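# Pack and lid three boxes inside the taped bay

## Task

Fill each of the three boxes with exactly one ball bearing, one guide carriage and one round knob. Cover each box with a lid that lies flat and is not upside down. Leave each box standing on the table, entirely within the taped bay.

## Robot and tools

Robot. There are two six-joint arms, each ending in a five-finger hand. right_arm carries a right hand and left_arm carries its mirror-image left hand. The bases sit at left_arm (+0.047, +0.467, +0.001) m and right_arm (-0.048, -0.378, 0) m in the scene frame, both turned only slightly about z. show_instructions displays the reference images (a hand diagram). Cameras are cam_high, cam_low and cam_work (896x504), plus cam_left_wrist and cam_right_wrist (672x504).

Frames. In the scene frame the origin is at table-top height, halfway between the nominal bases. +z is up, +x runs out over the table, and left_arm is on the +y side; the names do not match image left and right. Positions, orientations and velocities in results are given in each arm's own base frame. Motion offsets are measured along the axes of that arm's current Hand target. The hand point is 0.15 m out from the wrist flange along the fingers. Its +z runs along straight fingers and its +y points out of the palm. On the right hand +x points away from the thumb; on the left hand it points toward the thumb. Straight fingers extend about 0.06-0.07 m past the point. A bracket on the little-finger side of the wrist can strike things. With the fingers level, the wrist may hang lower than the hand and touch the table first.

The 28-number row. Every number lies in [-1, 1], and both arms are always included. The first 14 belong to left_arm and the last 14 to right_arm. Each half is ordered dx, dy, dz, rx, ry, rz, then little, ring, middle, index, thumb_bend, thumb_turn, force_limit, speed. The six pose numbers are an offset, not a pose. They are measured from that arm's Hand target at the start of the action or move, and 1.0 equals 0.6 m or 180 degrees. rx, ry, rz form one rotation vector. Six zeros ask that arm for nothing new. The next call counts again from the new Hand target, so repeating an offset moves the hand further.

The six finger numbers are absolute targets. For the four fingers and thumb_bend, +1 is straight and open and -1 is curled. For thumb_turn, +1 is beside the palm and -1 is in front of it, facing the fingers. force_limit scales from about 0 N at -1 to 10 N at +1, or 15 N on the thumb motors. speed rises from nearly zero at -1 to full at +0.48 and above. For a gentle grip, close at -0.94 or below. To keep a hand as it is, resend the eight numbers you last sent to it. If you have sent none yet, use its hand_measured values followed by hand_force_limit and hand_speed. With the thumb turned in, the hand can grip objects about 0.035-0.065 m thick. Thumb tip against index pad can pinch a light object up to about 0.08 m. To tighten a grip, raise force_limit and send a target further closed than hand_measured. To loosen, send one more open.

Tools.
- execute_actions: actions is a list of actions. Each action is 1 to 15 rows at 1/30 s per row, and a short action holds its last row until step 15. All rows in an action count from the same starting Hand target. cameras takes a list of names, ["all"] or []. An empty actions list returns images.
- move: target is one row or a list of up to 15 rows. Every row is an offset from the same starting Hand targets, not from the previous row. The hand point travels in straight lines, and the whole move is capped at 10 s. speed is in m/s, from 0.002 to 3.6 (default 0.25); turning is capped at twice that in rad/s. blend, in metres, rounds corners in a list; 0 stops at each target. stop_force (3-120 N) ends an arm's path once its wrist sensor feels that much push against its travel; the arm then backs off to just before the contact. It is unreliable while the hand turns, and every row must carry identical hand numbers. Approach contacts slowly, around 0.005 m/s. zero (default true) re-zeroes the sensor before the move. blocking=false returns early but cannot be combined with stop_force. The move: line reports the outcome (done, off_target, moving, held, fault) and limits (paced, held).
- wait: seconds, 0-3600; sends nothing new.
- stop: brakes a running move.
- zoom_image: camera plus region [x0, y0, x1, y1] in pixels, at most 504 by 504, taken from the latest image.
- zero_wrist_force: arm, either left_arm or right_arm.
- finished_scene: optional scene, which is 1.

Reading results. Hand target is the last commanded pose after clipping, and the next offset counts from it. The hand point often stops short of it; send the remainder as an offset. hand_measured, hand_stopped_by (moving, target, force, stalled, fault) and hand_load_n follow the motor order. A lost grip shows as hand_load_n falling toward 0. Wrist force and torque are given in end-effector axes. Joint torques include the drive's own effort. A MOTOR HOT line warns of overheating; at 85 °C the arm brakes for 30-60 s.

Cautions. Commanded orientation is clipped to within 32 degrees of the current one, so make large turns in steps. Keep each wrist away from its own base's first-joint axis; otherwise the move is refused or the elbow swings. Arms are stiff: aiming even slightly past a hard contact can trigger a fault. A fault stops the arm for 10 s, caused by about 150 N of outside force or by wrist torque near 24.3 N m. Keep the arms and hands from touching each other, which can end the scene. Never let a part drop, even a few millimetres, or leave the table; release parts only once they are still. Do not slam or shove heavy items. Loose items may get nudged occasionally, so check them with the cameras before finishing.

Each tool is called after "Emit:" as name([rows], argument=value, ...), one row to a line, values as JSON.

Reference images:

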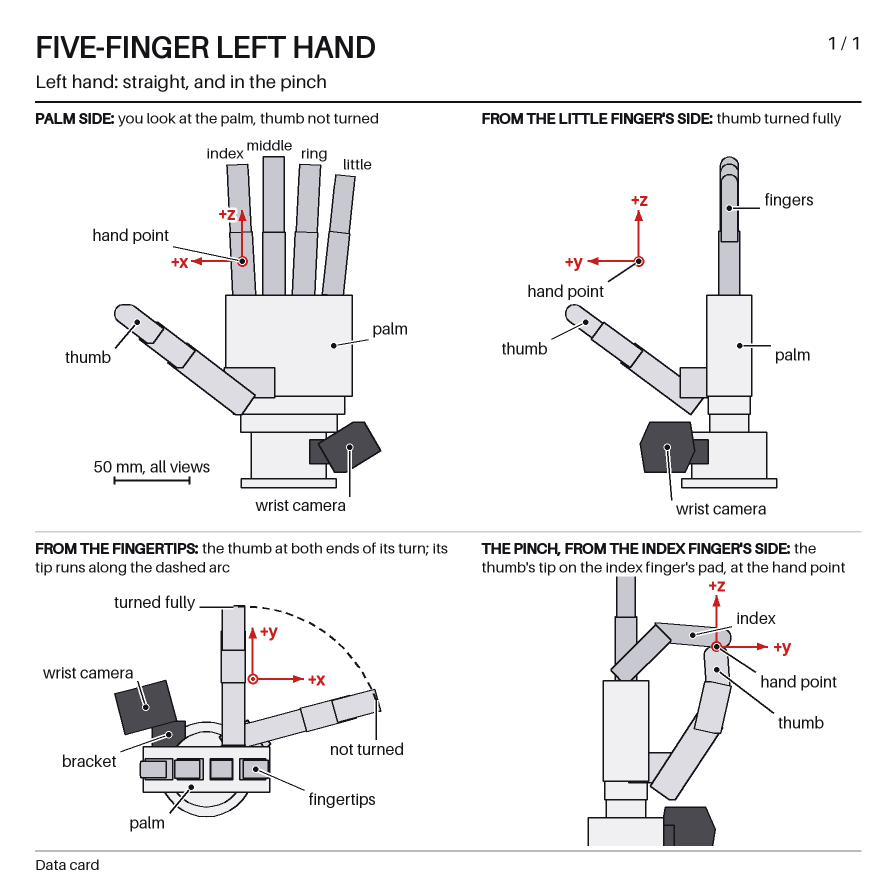

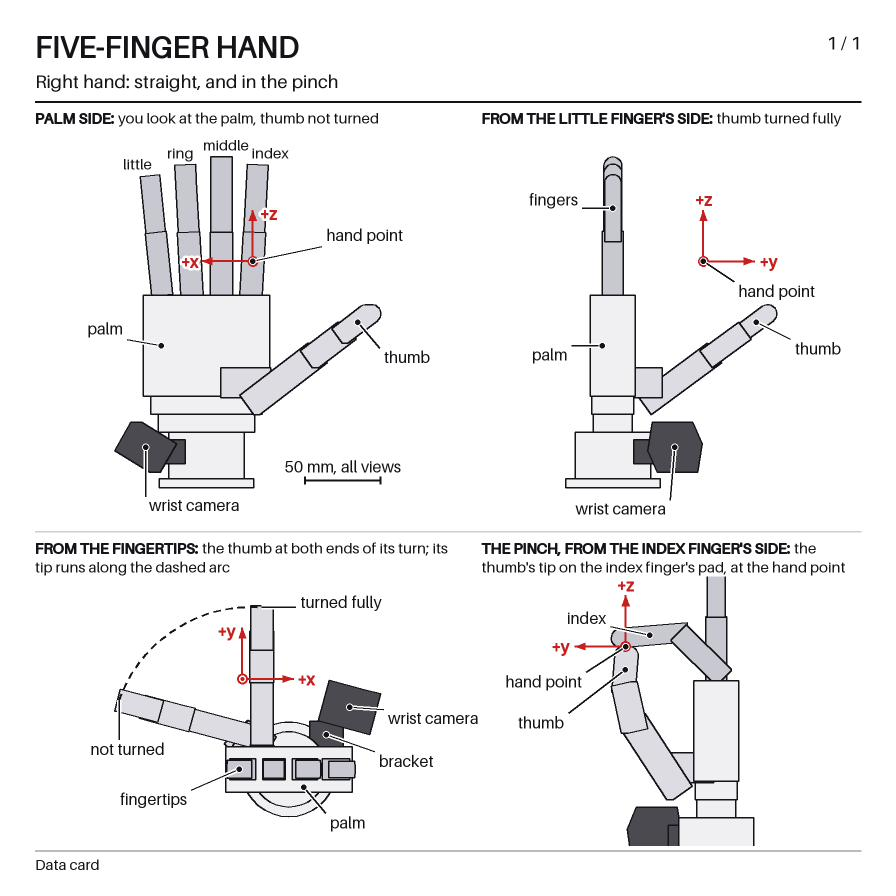

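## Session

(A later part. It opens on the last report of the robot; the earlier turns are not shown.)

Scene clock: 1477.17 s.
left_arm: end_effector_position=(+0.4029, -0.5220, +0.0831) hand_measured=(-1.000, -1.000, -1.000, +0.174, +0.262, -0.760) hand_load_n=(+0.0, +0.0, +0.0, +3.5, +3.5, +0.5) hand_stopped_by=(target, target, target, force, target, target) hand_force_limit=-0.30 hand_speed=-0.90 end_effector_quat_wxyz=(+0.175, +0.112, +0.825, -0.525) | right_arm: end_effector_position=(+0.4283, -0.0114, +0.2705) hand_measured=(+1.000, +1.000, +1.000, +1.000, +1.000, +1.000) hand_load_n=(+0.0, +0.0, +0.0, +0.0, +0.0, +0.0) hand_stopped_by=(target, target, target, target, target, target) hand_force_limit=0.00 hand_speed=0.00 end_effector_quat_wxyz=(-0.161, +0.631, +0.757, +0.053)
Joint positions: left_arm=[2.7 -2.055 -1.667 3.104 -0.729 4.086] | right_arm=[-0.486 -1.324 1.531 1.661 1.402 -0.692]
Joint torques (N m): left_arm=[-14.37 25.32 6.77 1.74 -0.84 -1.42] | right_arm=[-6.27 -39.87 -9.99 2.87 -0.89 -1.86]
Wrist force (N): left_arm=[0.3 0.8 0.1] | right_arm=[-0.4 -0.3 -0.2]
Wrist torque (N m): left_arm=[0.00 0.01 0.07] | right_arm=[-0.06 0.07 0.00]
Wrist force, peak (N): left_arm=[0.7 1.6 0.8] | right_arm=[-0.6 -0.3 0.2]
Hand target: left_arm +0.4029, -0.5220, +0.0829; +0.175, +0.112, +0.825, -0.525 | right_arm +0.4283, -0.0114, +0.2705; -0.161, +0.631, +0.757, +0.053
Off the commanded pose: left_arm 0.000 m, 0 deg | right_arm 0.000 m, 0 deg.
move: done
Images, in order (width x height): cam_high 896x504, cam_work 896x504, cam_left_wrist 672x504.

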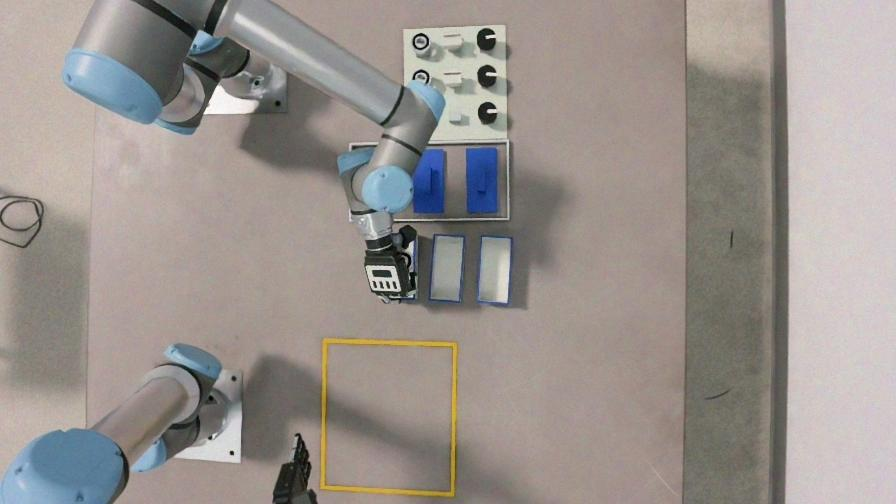

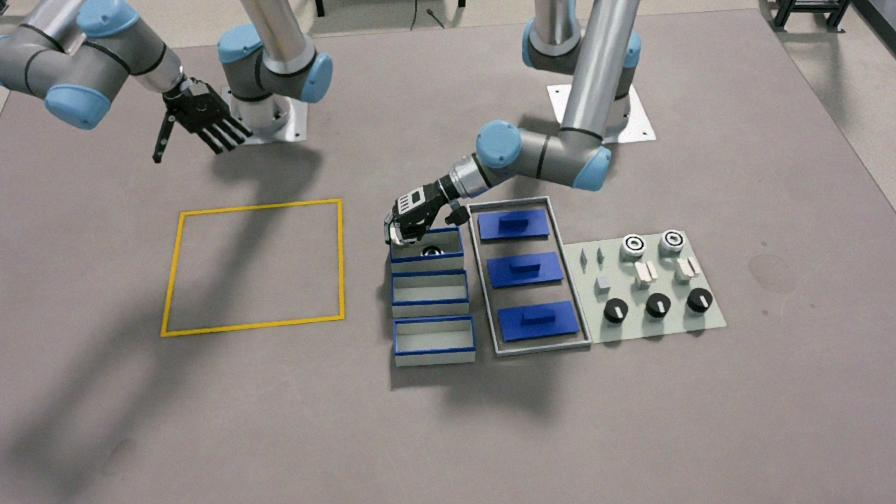

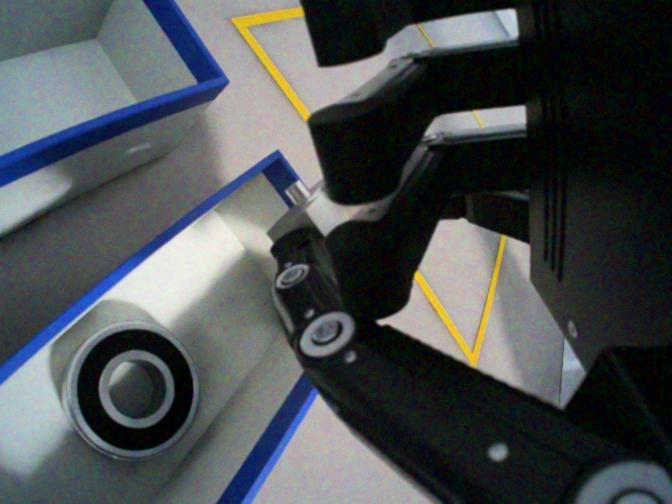

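Emit:
move(target=[0.0359,0.0731,0.0341,0,0,0,-1,-1,-1,-0.3,0.26,-0.76,-0.3,-0.9, 0,0,0,0,0,0,1,1,1,1,1,1,0,0], speed=0.06, stop_force=6, cameras=["cam_left_wrist","cam_work"])

Emit:
zoom_image(camera="cam_work", region=[370, 140, 520, 290])

Scene clock: 1512.23 s.
left_arm: end_effector_position=(+0.4028, -0.5219, +0.0705) hand_measured=(-1.000, -1.000, -1.000, +0.174, +0.260, -0.760) hand_load_n=(+0.0, +0.0, +0.0, +0.5, +0.0, +0.5) hand_stopped_by=(target, target, target, force, target, target) hand_force_limit=-0.30 hand_speed=-0.90 end_effector_quat_wxyz=(+0.175, +0.112, +0.825, -0.525) | right_arm: end_effector_position=(+0.4283, -0.0114, +0.2705) hand_measured=(+1.000, +1.000, +1.000, +1.000, +1.000, +1.000) hand_load_n=(+0.0, +0.0, +0.0, +0.0, +0.0, +0.0) hand_stopped_by=(target, target, target, target, target, target) hand_force_limit=0.00 hand_speed=0.00 end_effector_quat_wxyz=(-0.161, +0.631, +0.757, +0.053)
Joint positions: left_arm=[2.7 -2.072 -1.679 3.132 -0.729 4.086] | right_arm=[-0.486 -1.324 1.531 1.661 1.402 -0.692]
Joint torques (N m): left_arm=[-7.21 54.34 26.2 -2.52 -0.87 -1.08] | right_arm=[-6.63 -39.77 -9.27 2.81 -0.78 -1.95]
Wrist force (N): left_arm=[-0.4 -1.8 -0.2] | right_arm=[-0.3 -0.3 0.1]
Wrist torque (N m): left_arm=[-0.10 0.00 0.07] | right_arm=[-0.07 0.05 0.02]
Wrist force, peak (N): left_arm=[-6.7 -19.9 -1.3] | right_arm=[-0.7 -0.4 0.1]
Hand target: left_arm +0.4028, -0.5219, +0.0705; +0.175, +0.112, +0.825, -0.525 (not the last commanded pose) | right_arm +0.4283, -0.0114, +0.2705; -0.161, +0.631, +0.757, +0.053
Off the commanded pose: left_arm 0.040 m, 0 deg | right_arm 0.000 m, 0 deg.
move: contact (left_arm)
Images, in order (width x height): cam_work 896x504, cam_left_wrist 672x504.

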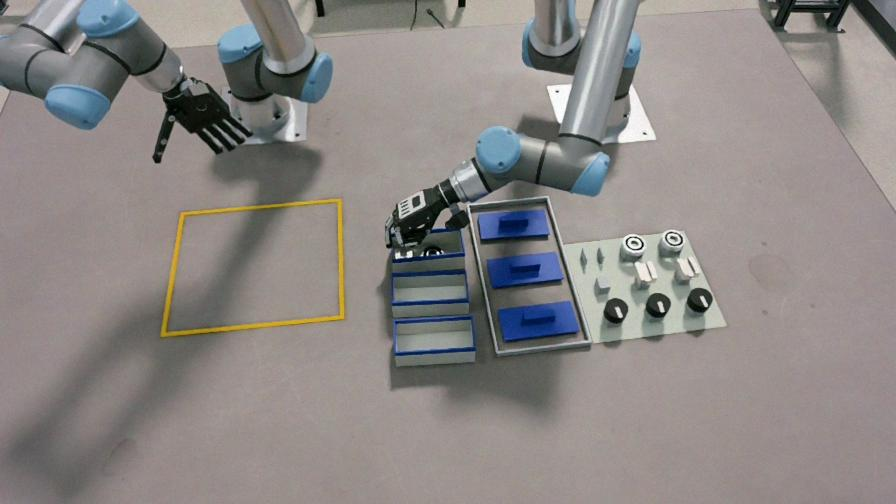

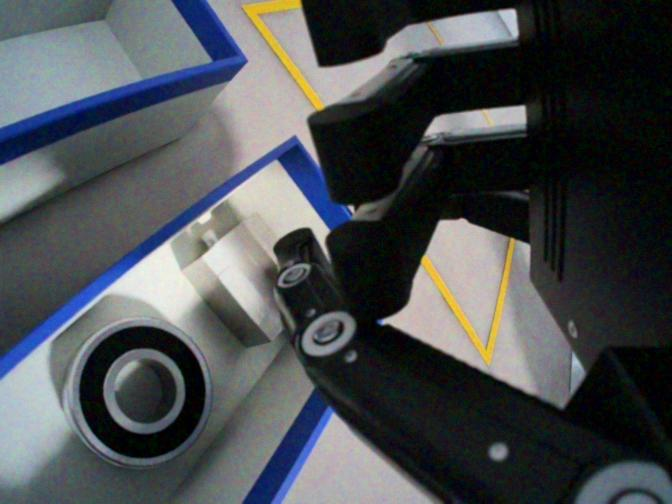

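Scaled by 3.360 from the camera's image (finer frame: 1280x720).

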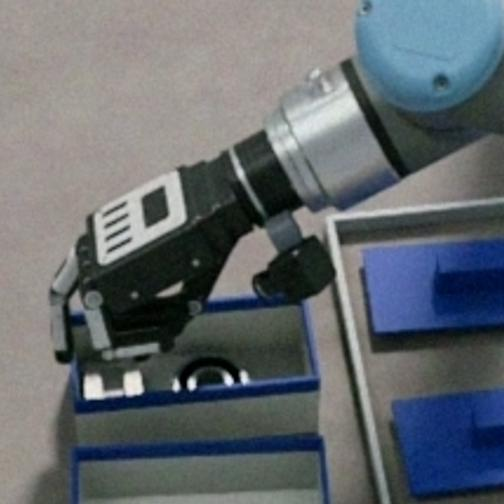

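Emit:
zoom_image(camera="cam_work", region=[380, 205, 480, 285])

Emit:
zoom_image(camera="cam_left_wrist", region=[0, 100, 400, 504])

Emit:
execute_actions(actions=[], cameras=["cam_low","cam_high"])

Emit:
zoom_image(camera="cam_low", region=[370, 230, 480, 330])

Emit:
zoom_image(camera="cam_high", region=[340, 220, 440, 320])

Scaled by 5.040 from the camera's image (finer frame: 1280x720).

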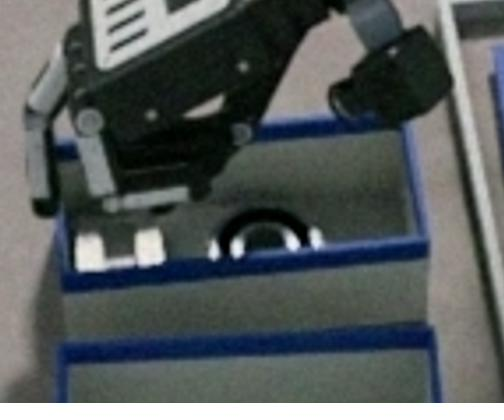

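Scaled by 1.248 from the camera's image (finer frame: 960x720).

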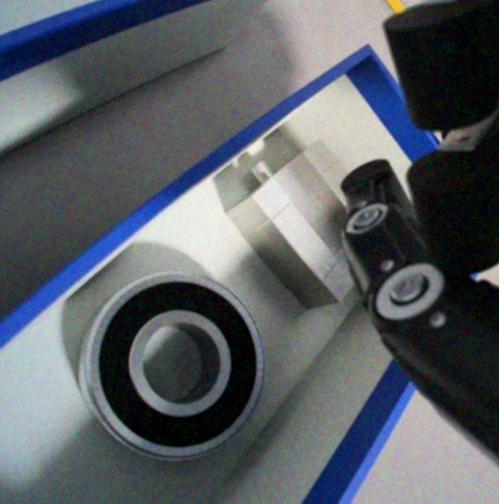

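Scene clock: 1562.10 s.
left_arm: end_effector_position=(+0.4028, -0.5219, +0.0705) hand_measured=(-1.000, -1.000, -1.000, +0.174, +0.260, -0.760) hand_load_n=(+0.0, +0.0, +0.0, +1.0, +0.5, +1.0) hand_stopped_by=(target, target, target, force, target, target) hand_force_limit=-0.30 hand_speed=-0.90 end_effector_quat_wxyz=(+0.175, +0.112, +0.825, -0.525) | right_arm: end_effector_position=(+0.4283, -0.0114, +0.2705) hand_measured=(+1.000, +1.000, +1.000, +1.000, +1.000, +1.000) hand_load_n=(+0.0, +0.0, +0.0, +0.0, +0.0, +0.0) hand_stopped_by=(target, target, target, target, target, target) hand_force_limit=0.00 hand_speed=0.00 end_effector_quat_wxyz=(-0.161, +0.631, +0.757, +0.053)
Joint positions: left_arm=[2.7 -2.072 -1.679 3.132 -0.729 4.086] | right_arm=[-0.486 -1.324 1.531 1.661 1.402 -0.692]
Joint velocities: within noise
Joint torques (N m): left_arm=[-6.23 52.41 26.03 -2.55 -0.68 -1] | right_arm=[-6.53 -39.74 -9.79 2.58 -0.72 -2.09]
Wrist force (N): left_arm=[-0.4 -2.0 -0.2] | right_arm=[-0.5 -0.1 0.1]
Wrist torque (N m): left_arm=[-0.13 -0.01 0.08] | right_arm=[-0.05 0.08 0.01]
Wrist force, peak (N): left_arm=[-0.6 -2.4 -0.3] | right_arm=[-0.6 -0.3 0.0]
Hand target: left_arm +0.4028, -0.5219, +0.0705; +0.175, +0.112, +0.825, -0.525 (not the last commanded pose) | right_arm +0.4283, -0.0114, +0.2705; -0.161, +0.631, +0.757, +0.053
Off the commanded pose: left_arm 0.040 m, 0 deg | right_arm 0.000 m, 0 deg.
Images, in order (width x height): cam_high 896x504, cam_low 896x504.

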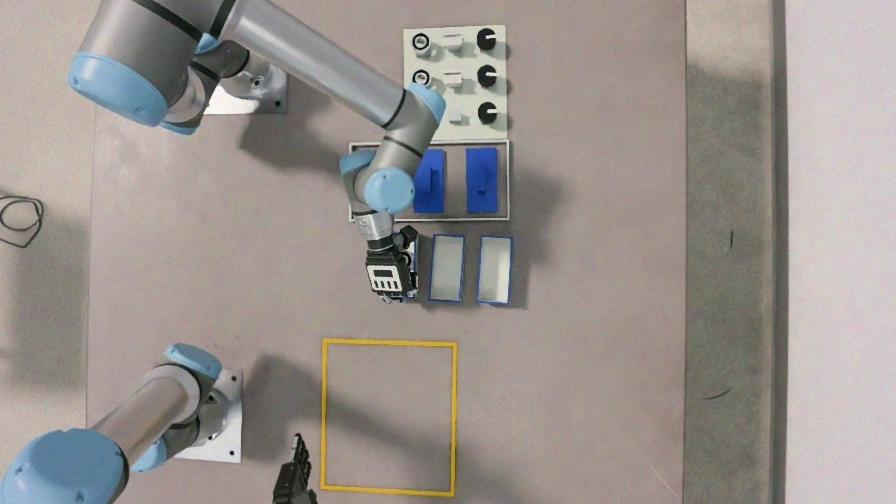

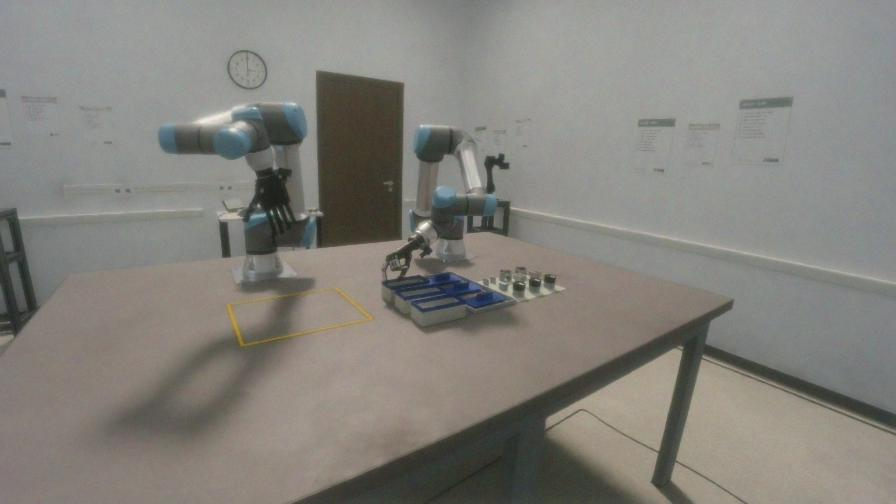

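Scaled by 4.582 from the camera's image (finer frame: 1280x720).

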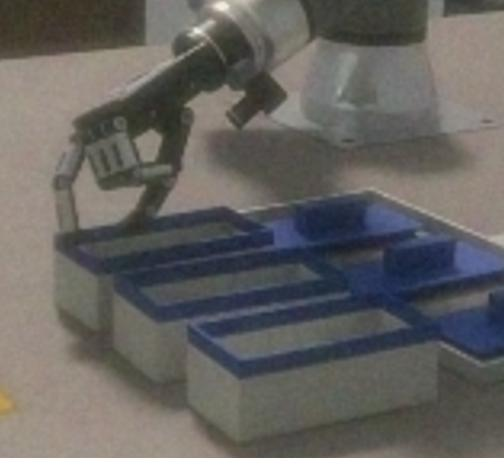

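Scaled by 5.040 from the camera's image (finer frame: 1280x720).

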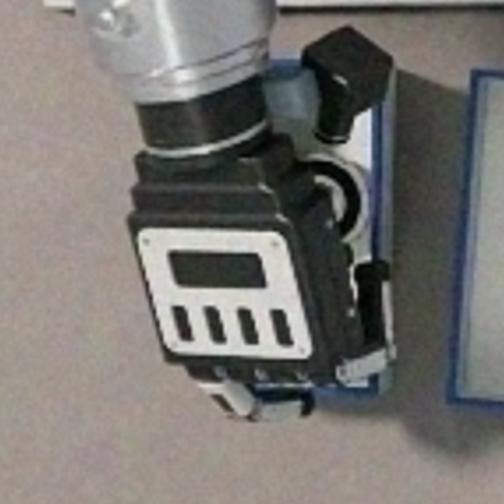

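Emit:
move([
  [-0.0508,-0.1035,-0.0483,0,0,0,-1,-1,-1,-0.3,0.26,-0.76,-0.3,-0.9, 0,0,0,0,0,0,1,1,1,1,1,1,0,0],
  [-0.0508,0.0374,-0.3504,0,0,0,-1,-1,-1,-0.3,0.26,-0.76,-0.3,-0.9, 0,0,0,0,0,0,1,1,1,1,1,1,0,0],
], speed=[0.1,0.25], blend=[0.02,0], cameras=["all"])

Emit:
zoom_image(camera="cam_high", region=[370, 222, 450, 312])

Emit:
zoom_image(camera="cam_work", region=[380, 205, 480, 285])

Scene clock: 1677.00 s.
left_arm: end_effector_position=(+0.4029, -0.3220, +0.1456) hand_measured=(-1.000, -1.000, -1.000, +0.174, +0.260, -0.760) hand_load_n=(+0.0, +0.5, +0.0, +0.0, +0.0, +1.0) hand_stopped_by=(target, target, target, force, target, target) hand_force_limit=-0.30 hand_speed=-0.90 end_effector_quat_wxyz=(+0.175, +0.112, +0.825, -0.525) | right_arm: end_effector_position=(+0.4283, -0.0114, +0.2705) hand_measured=(+1.000, +1.000, +1.000, +1.000, +1.000, +1.000) hand_load_n=(+0.0, +0.0, +0.0, +0.0, +0.0, +0.0) hand_stopped_by=(target, target, target, target, target, target) hand_force_limit=0.00 hand_speed=0.00 end_effector_quat_wxyz=(-0.161, +0.631, +0.757, +0.053)
Joint positions: left_arm=[3.176 -1.895 -1.863 2.535 -0.424 4.79] | right_arm=[-0.486 -1.324 1.531 1.661 1.402 -0.692]
Joint torques (N m): left_arm=[12.97 16.7 24.63 -4.19 2.86 1.32] | right_arm=[-6.08 -39.36 -9.97 2.31 -0.9 -1.97]
Wrist force (N): left_arm=[0.2 -0.1 -0.5] | right_arm=[-0.5 -0.2 0.0]
Wrist torque (N m): left_arm=[-0.01 -0.07 -0.07] | right_arm=[-0.05 0.08 0.00]
Wrist force, peak (N): left_arm=[-0.6 -2.5 -0.4] | right_arm=[-0.7 -0.4 0.2]
Hand target: left_arm +0.4029, -0.3219, +0.1456; +0.175, +0.112, +0.825, -0.525 | right_arm +0.4283, -0.0114, +0.2705; -0.161, +0.631, +0.757, +0.053
Off the commanded pose: left_arm 0.000 m, 0 deg | right_arm 0.000 m, 0 deg.
move: done

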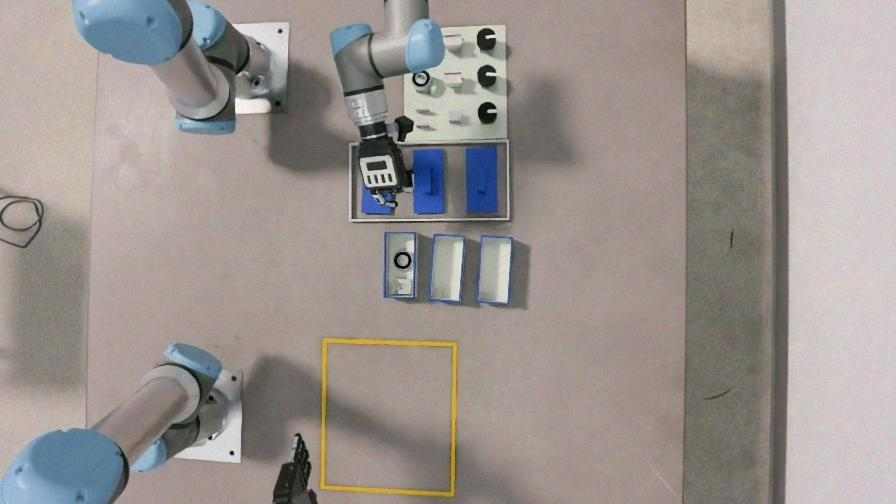

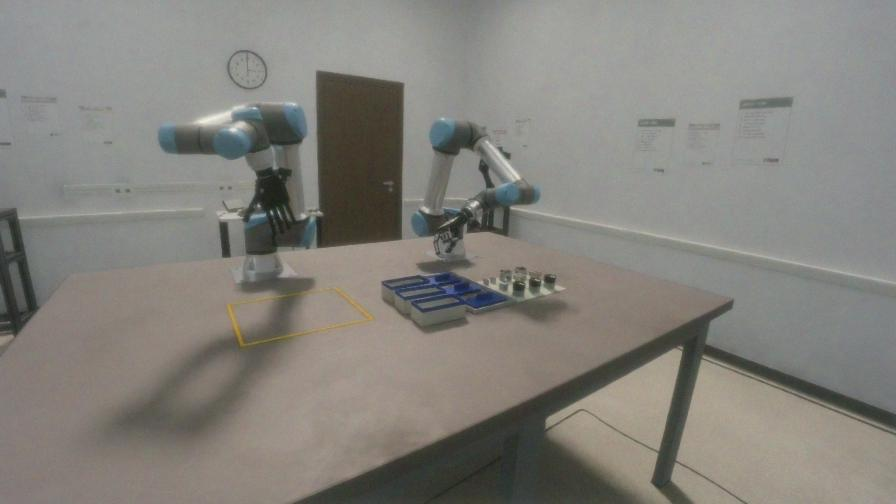

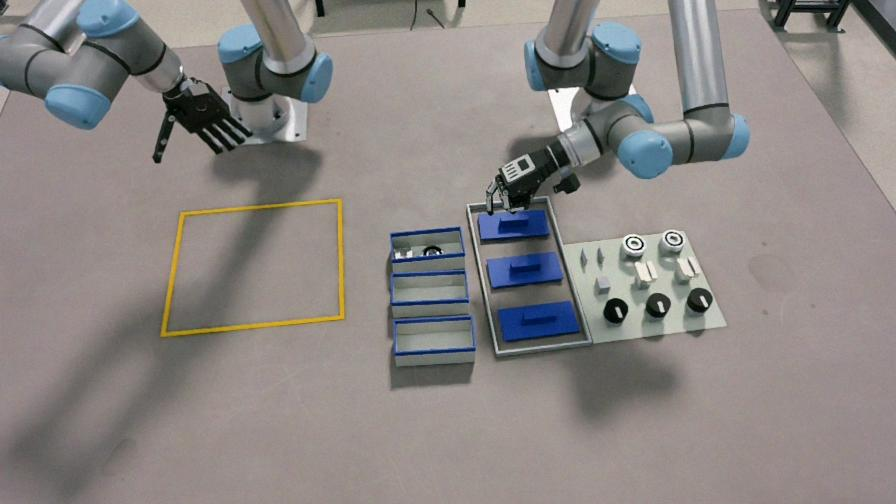

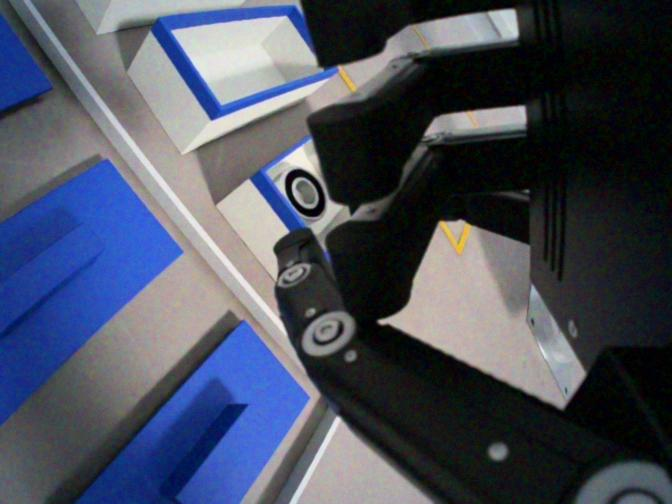

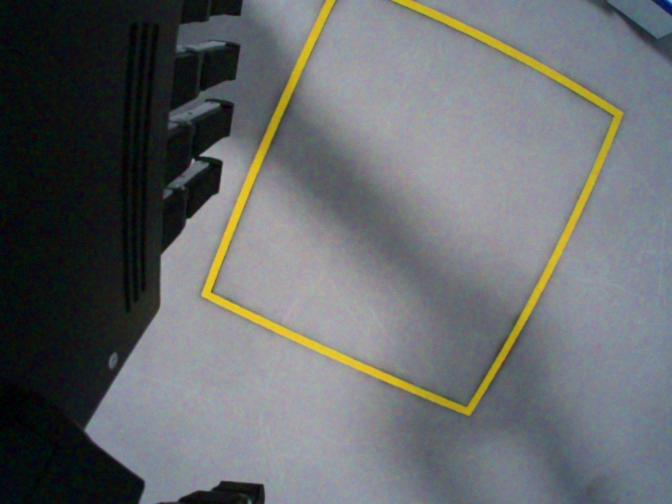

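Scaled by 5.600 from the camera's image (finer frame: 1280x720).

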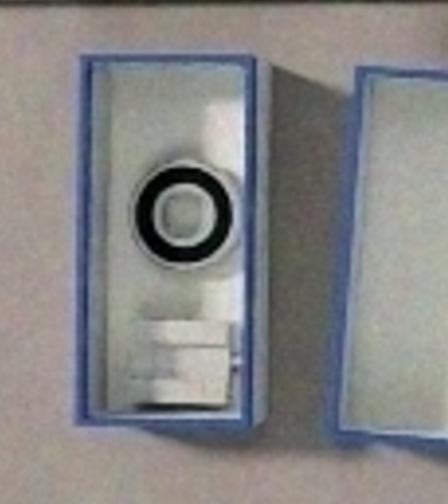

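Scaled by 5.040 from the camera's image (finer frame: 1280x720).

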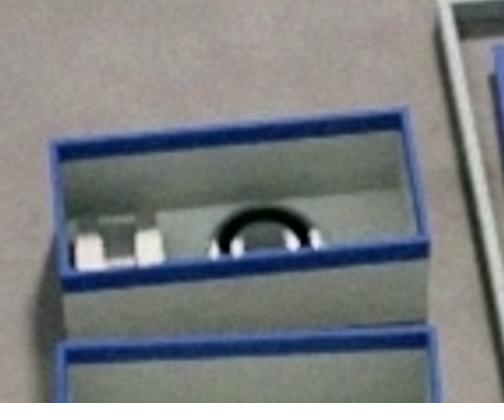

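Emit:
move(target=[0.0489,-0.0183,0.2710,-0.1,0,0,-1,-1,-1,-1,0.86,-0.76,-0.3,-0.2, 0,0,0,0,0,0,1,1,1,1,1,1,0,0], speed=0.2, cameras=["cam_left_wrist","cam_work"])

Emit:
zoom_image(camera="cam_work", region=[370, 140, 520, 290])

Scene clock: 1757.23 s.
left_arm: end_effector_position=(+0.3999, -0.4739, +0.0799) hand_measured=(-1.000, -1.000, -1.000, -1.000, +0.860, -0.760) hand_load_n=(+0.0, -0.5, +0.0, +0.0, +0.0, +0.0) hand_stopped_by=(target, target, target, target, target, target) hand_force_limit=-0.30 hand_speed=-0.20 end_effector_quat_wxyz=(+0.190, +0.083, +0.897, -0.390) | right_arm: end_effector_position=(+0.4283, -0.0114, +0.2705) hand_measured=(+1.000, +1.000, +1.000, +1.000, +1.000, +1.000) hand_load_n=(+0.0, +0.0, +0.0, +0.0, +0.0, +0.0) hand_stopped_by=(target, target, target, target, target, target) hand_force_limit=0.00 hand_speed=0.00 end_effector_quat_wxyz=(-0.161, +0.631, +0.757, +0.053)
Joint positions: left_arm=[2.653 -2.022 -1.62 2.826 -1.029 4.189] | right_arm=[-0.486 -1.324 1.531 1.661 1.402 -0.692]
Joint torques (N m): left_arm=[-13.19 25.21 28.02 -2.85 -1.13 -1.34] | right_arm=[-5.33 -39.16 -9.4 2.16 -0.79 -2.01]
Wrist force (N): left_arm=[0.3 -0.9 -0.2] | right_arm=[-0.5 -0.3 0.2]
Wrist torque (N m): left_arm=[-0.11 -0.09 0.16] | right_arm=[-0.07 0.08 0.00]
Wrist force, peak (N): left_arm=[0.3 0.2 -1.5] | right_arm=[-0.6 -0.5 -0.2]
Hand target: left_arm +0.3999, -0.4739, +0.0799; +0.190, +0.083, +0.897, -0.390 | right_arm +0.4283, -0.0114, +0.2705; -0.161, +0.631, +0.757, +0.053
Off the commanded pose: left_arm 0.000 m, 0 deg | right_arm 0.000 m, 0 deg.
move: done
Images, in order (width x height): cam_work 896x504, cam_left_wrist 672x504.

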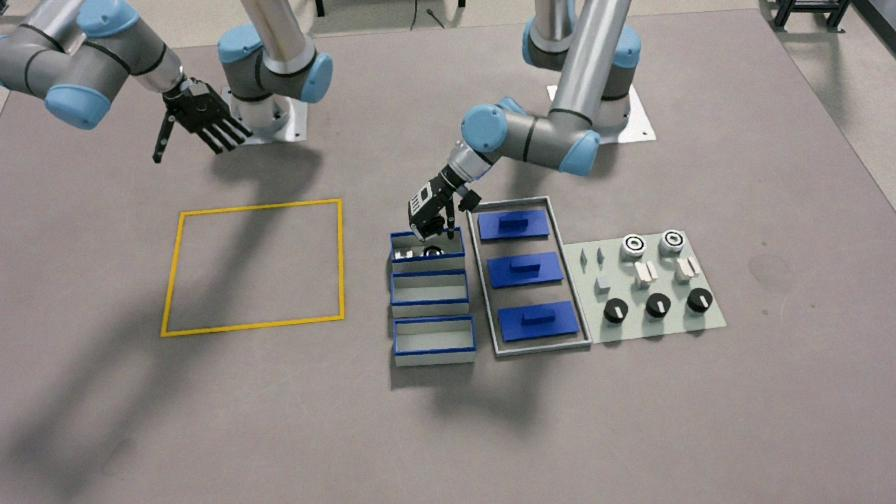

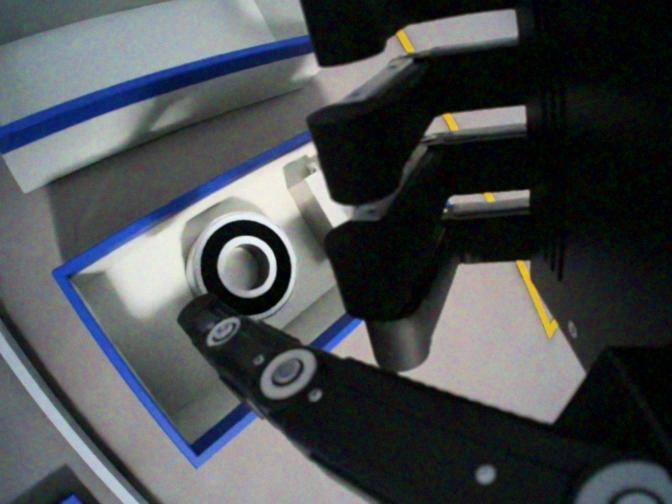

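Scaled by 3.360 from the camera's image (finer frame: 1280x720).

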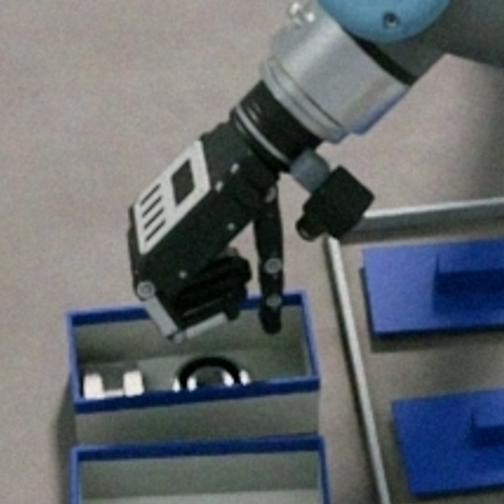

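Emit:
move(target=[0.0359,0.0590,0.0550,0,0,0,-1,-1,-1,-1,0.86,-0.76,-0.3,-0.2, 0,0,0,0,0,0,1,1,1,1,1,1,0,0], speed=0.08, stop_force=6, cameras=["cam_left_wrist","cam_work"])

Emit:
zoom_image(camera="cam_work", region=[380, 185, 480, 285])

Scene clock: 1765.83 s.
left_arm: end_effector_position=(+0.3999, -0.4739, +0.0269) hand_measured=(-1.000, -1.000, -1.000, -1.000, +0.860, -0.760) hand_load_n=(+0.0, +0.5, +0.0, +0.0, +0.0, +0.0) hand_stopped_by=(target, target, target, target, target, target) hand_force_limit=-0.30 hand_speed=-0.20 end_effector_quat_wxyz=(+0.190, +0.083, +0.897, -0.390) | right_arm: end_effector_position=(+0.4283, -0.0114, +0.2705) hand_measured=(+1.000, +1.000, +1.000, +1.000, +1.000, +1.000) hand_load_n=(+0.0, +0.0, +0.0, +0.0, +0.0, +0.0) hand_stopped_by=(target, target, target, target, target, target) hand_force_limit=0.00 hand_speed=0.00 end_effector_quat_wxyz=(-0.161, +0.631, +0.757, +0.053)
Joint positions: left_arm=[2.653 -2.088 -1.673 2.946 -1.029 4.189] | right_arm=[-0.486 -1.324 1.531 1.661 1.402 -0.692]
Joint torques (N m): left_arm=[7.88 25.5 4.85 1.23 -0.77 -1.46] | right_arm=[-5.99 -38.98 -9.75 1.9 -0.84 -2.04]
Wrist force (N): left_arm=[0.6 -0.5 -0.1] | right_arm=[-0.5 -0.1 0.0]
Wrist torque (N m): left_arm=[-0.08 -0.11 0.17] | right_arm=[-0.03 0.08 0.00]
Wrist force, peak (N): left_arm=[0.2 -1.0 -0.6] | right_arm=[-0.7 -0.3 0.0]
Hand target: left_arm +0.3999, -0.4739, +0.0269; +0.190, +0.083, +0.897, -0.390 | right_arm +0.4283, -0.0114, +0.2705; -0.161, +0.631, +0.757, +0.053
Off the commanded pose: left_arm 0.000 m, 0 deg | right_arm 0.000 m, 0 deg.
move: done
Images, in order (width x height): cam_work 896x504, cam_left_wrist 672x504.

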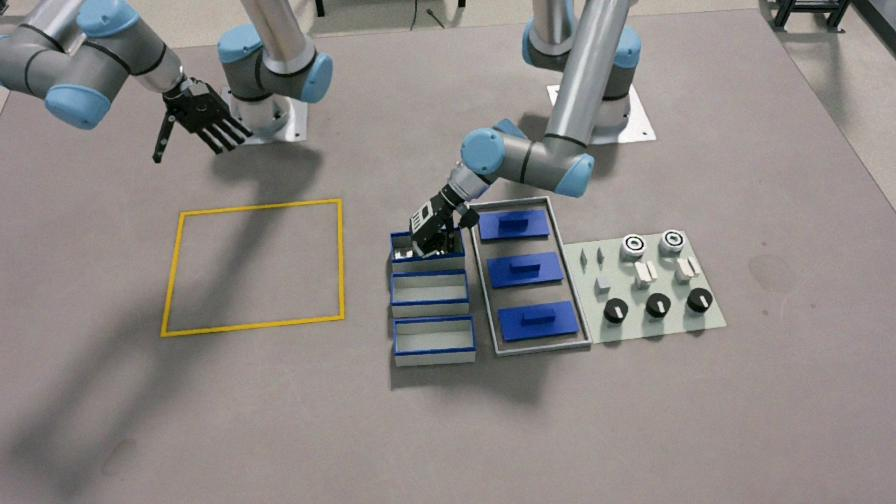

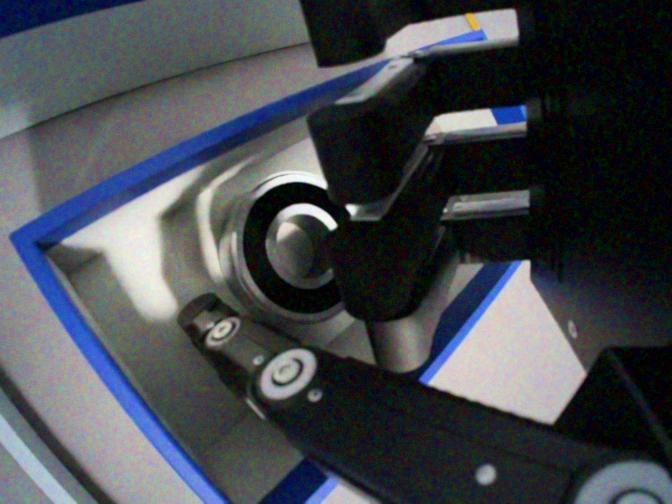

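Scaled by 5.040 from the camera's image (finer frame: 1280x720).

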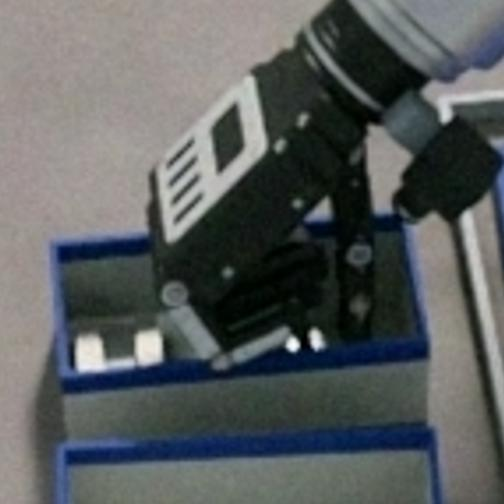

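Emit:
move(target=[0,-0.0534,0.0573,0,0,0,-1,-1,-1,-1,0.86,-0.76,-0.3,-0.2, 0,0,0,0,0,0,1,1,1,1,1,1,0,0], speed=0.03, stop_force=4, cameras=["cam_left_wrist","cam_work"])

Emit:
zoom_image(camera="cam_work", region=[380, 185, 480, 285])

Scene clock: 1774.47 s.
left_arm: end_effector_position=(+0.3999, -0.5209, +0.0269) hand_measured=(-1.000, -1.000, -1.000, -1.000, +0.860, -0.760) hand_load_n=(+0.0, +0.0, +0.0, +0.0, +1.0, +0.0) hand_stopped_by=(target, target, target, target, target, target) hand_force_limit=-0.30 hand_speed=-0.20 end_effector_quat_wxyz=(+0.190, +0.083, +0.897, -0.390) | right_arm: end_effector_position=(+0.4283, -0.0114, +0.2705) hand_measured=(+1.000, +1.000, +1.000, +1.000, +1.000, +1.000) hand_load_n=(+0.0, +0.0, +0.0, +0.0, +0.0, +0.0) hand_stopped_by=(target, target, target, target, target, target) hand_force_limit=0.00 hand_speed=0.00 end_effector_quat_wxyz=(-0.161, +0.631, +0.757, +0.053)
Joint positions: left_arm=[2.568 -2.149 -1.564 2.932 -1.089 4.119] | right_arm=[-0.486 -1.324 1.531 1.661 1.402 -0.692]
Joint torques (N m): left_arm=[-14.29 28.91 26.97 -2.57 -0.87 -1.49] | right_arm=[-5.25 -39.12 -10.16 1.81 -0.83 -2.06]
Wrist force (N): left_arm=[0.5 0.5 -0.7] | right_arm=[-0.3 -0.2 0.0]
Wrist torque (N m): left_arm=[-0.02 -0.09 0.19] | right_arm=[-0.04 0.05 0.02]
Wrist force, peak (N): left_arm=[0.6 0.7 -0.9] | right_arm=[-0.7 -0.2 -0.3]
Hand target: left_arm +0.3999, -0.5209, +0.0269; +0.190, +0.083, +0.897, -0.390 | right_arm +0.4283, -0.0114, +0.2705; -0.161, +0.631, +0.757, +0.053
Off the commanded pose: left_arm 0.000 m, 0 deg | right_arm 0.000 m, 0 deg.
move: done
Images, in order (width x height): cam_work 896x504, cam_left_wrist 672x504.

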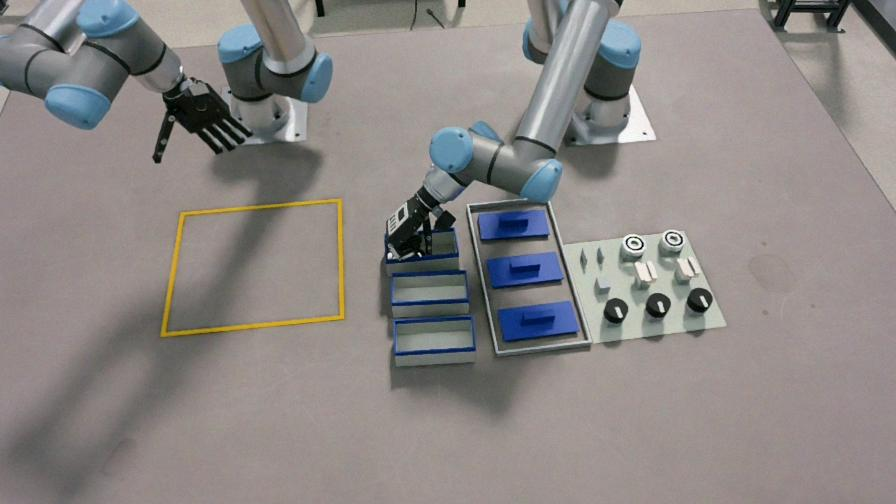

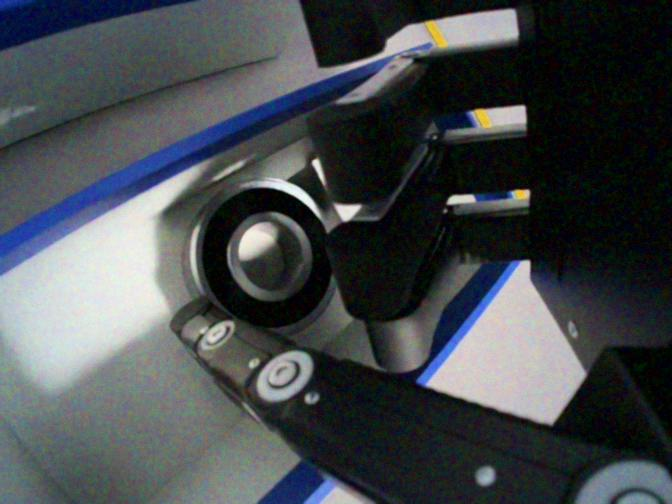

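Scaled by 5.040 from the camera's image (finer frame: 1280x720).

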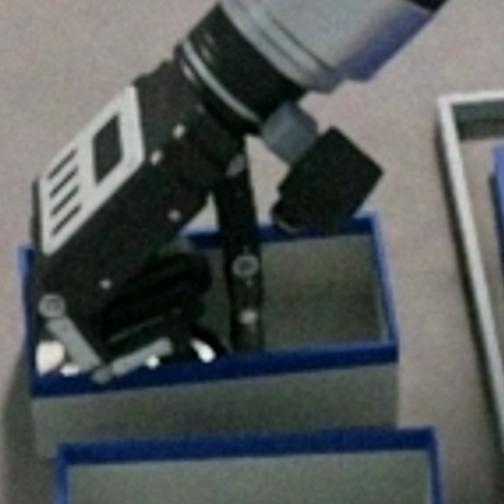

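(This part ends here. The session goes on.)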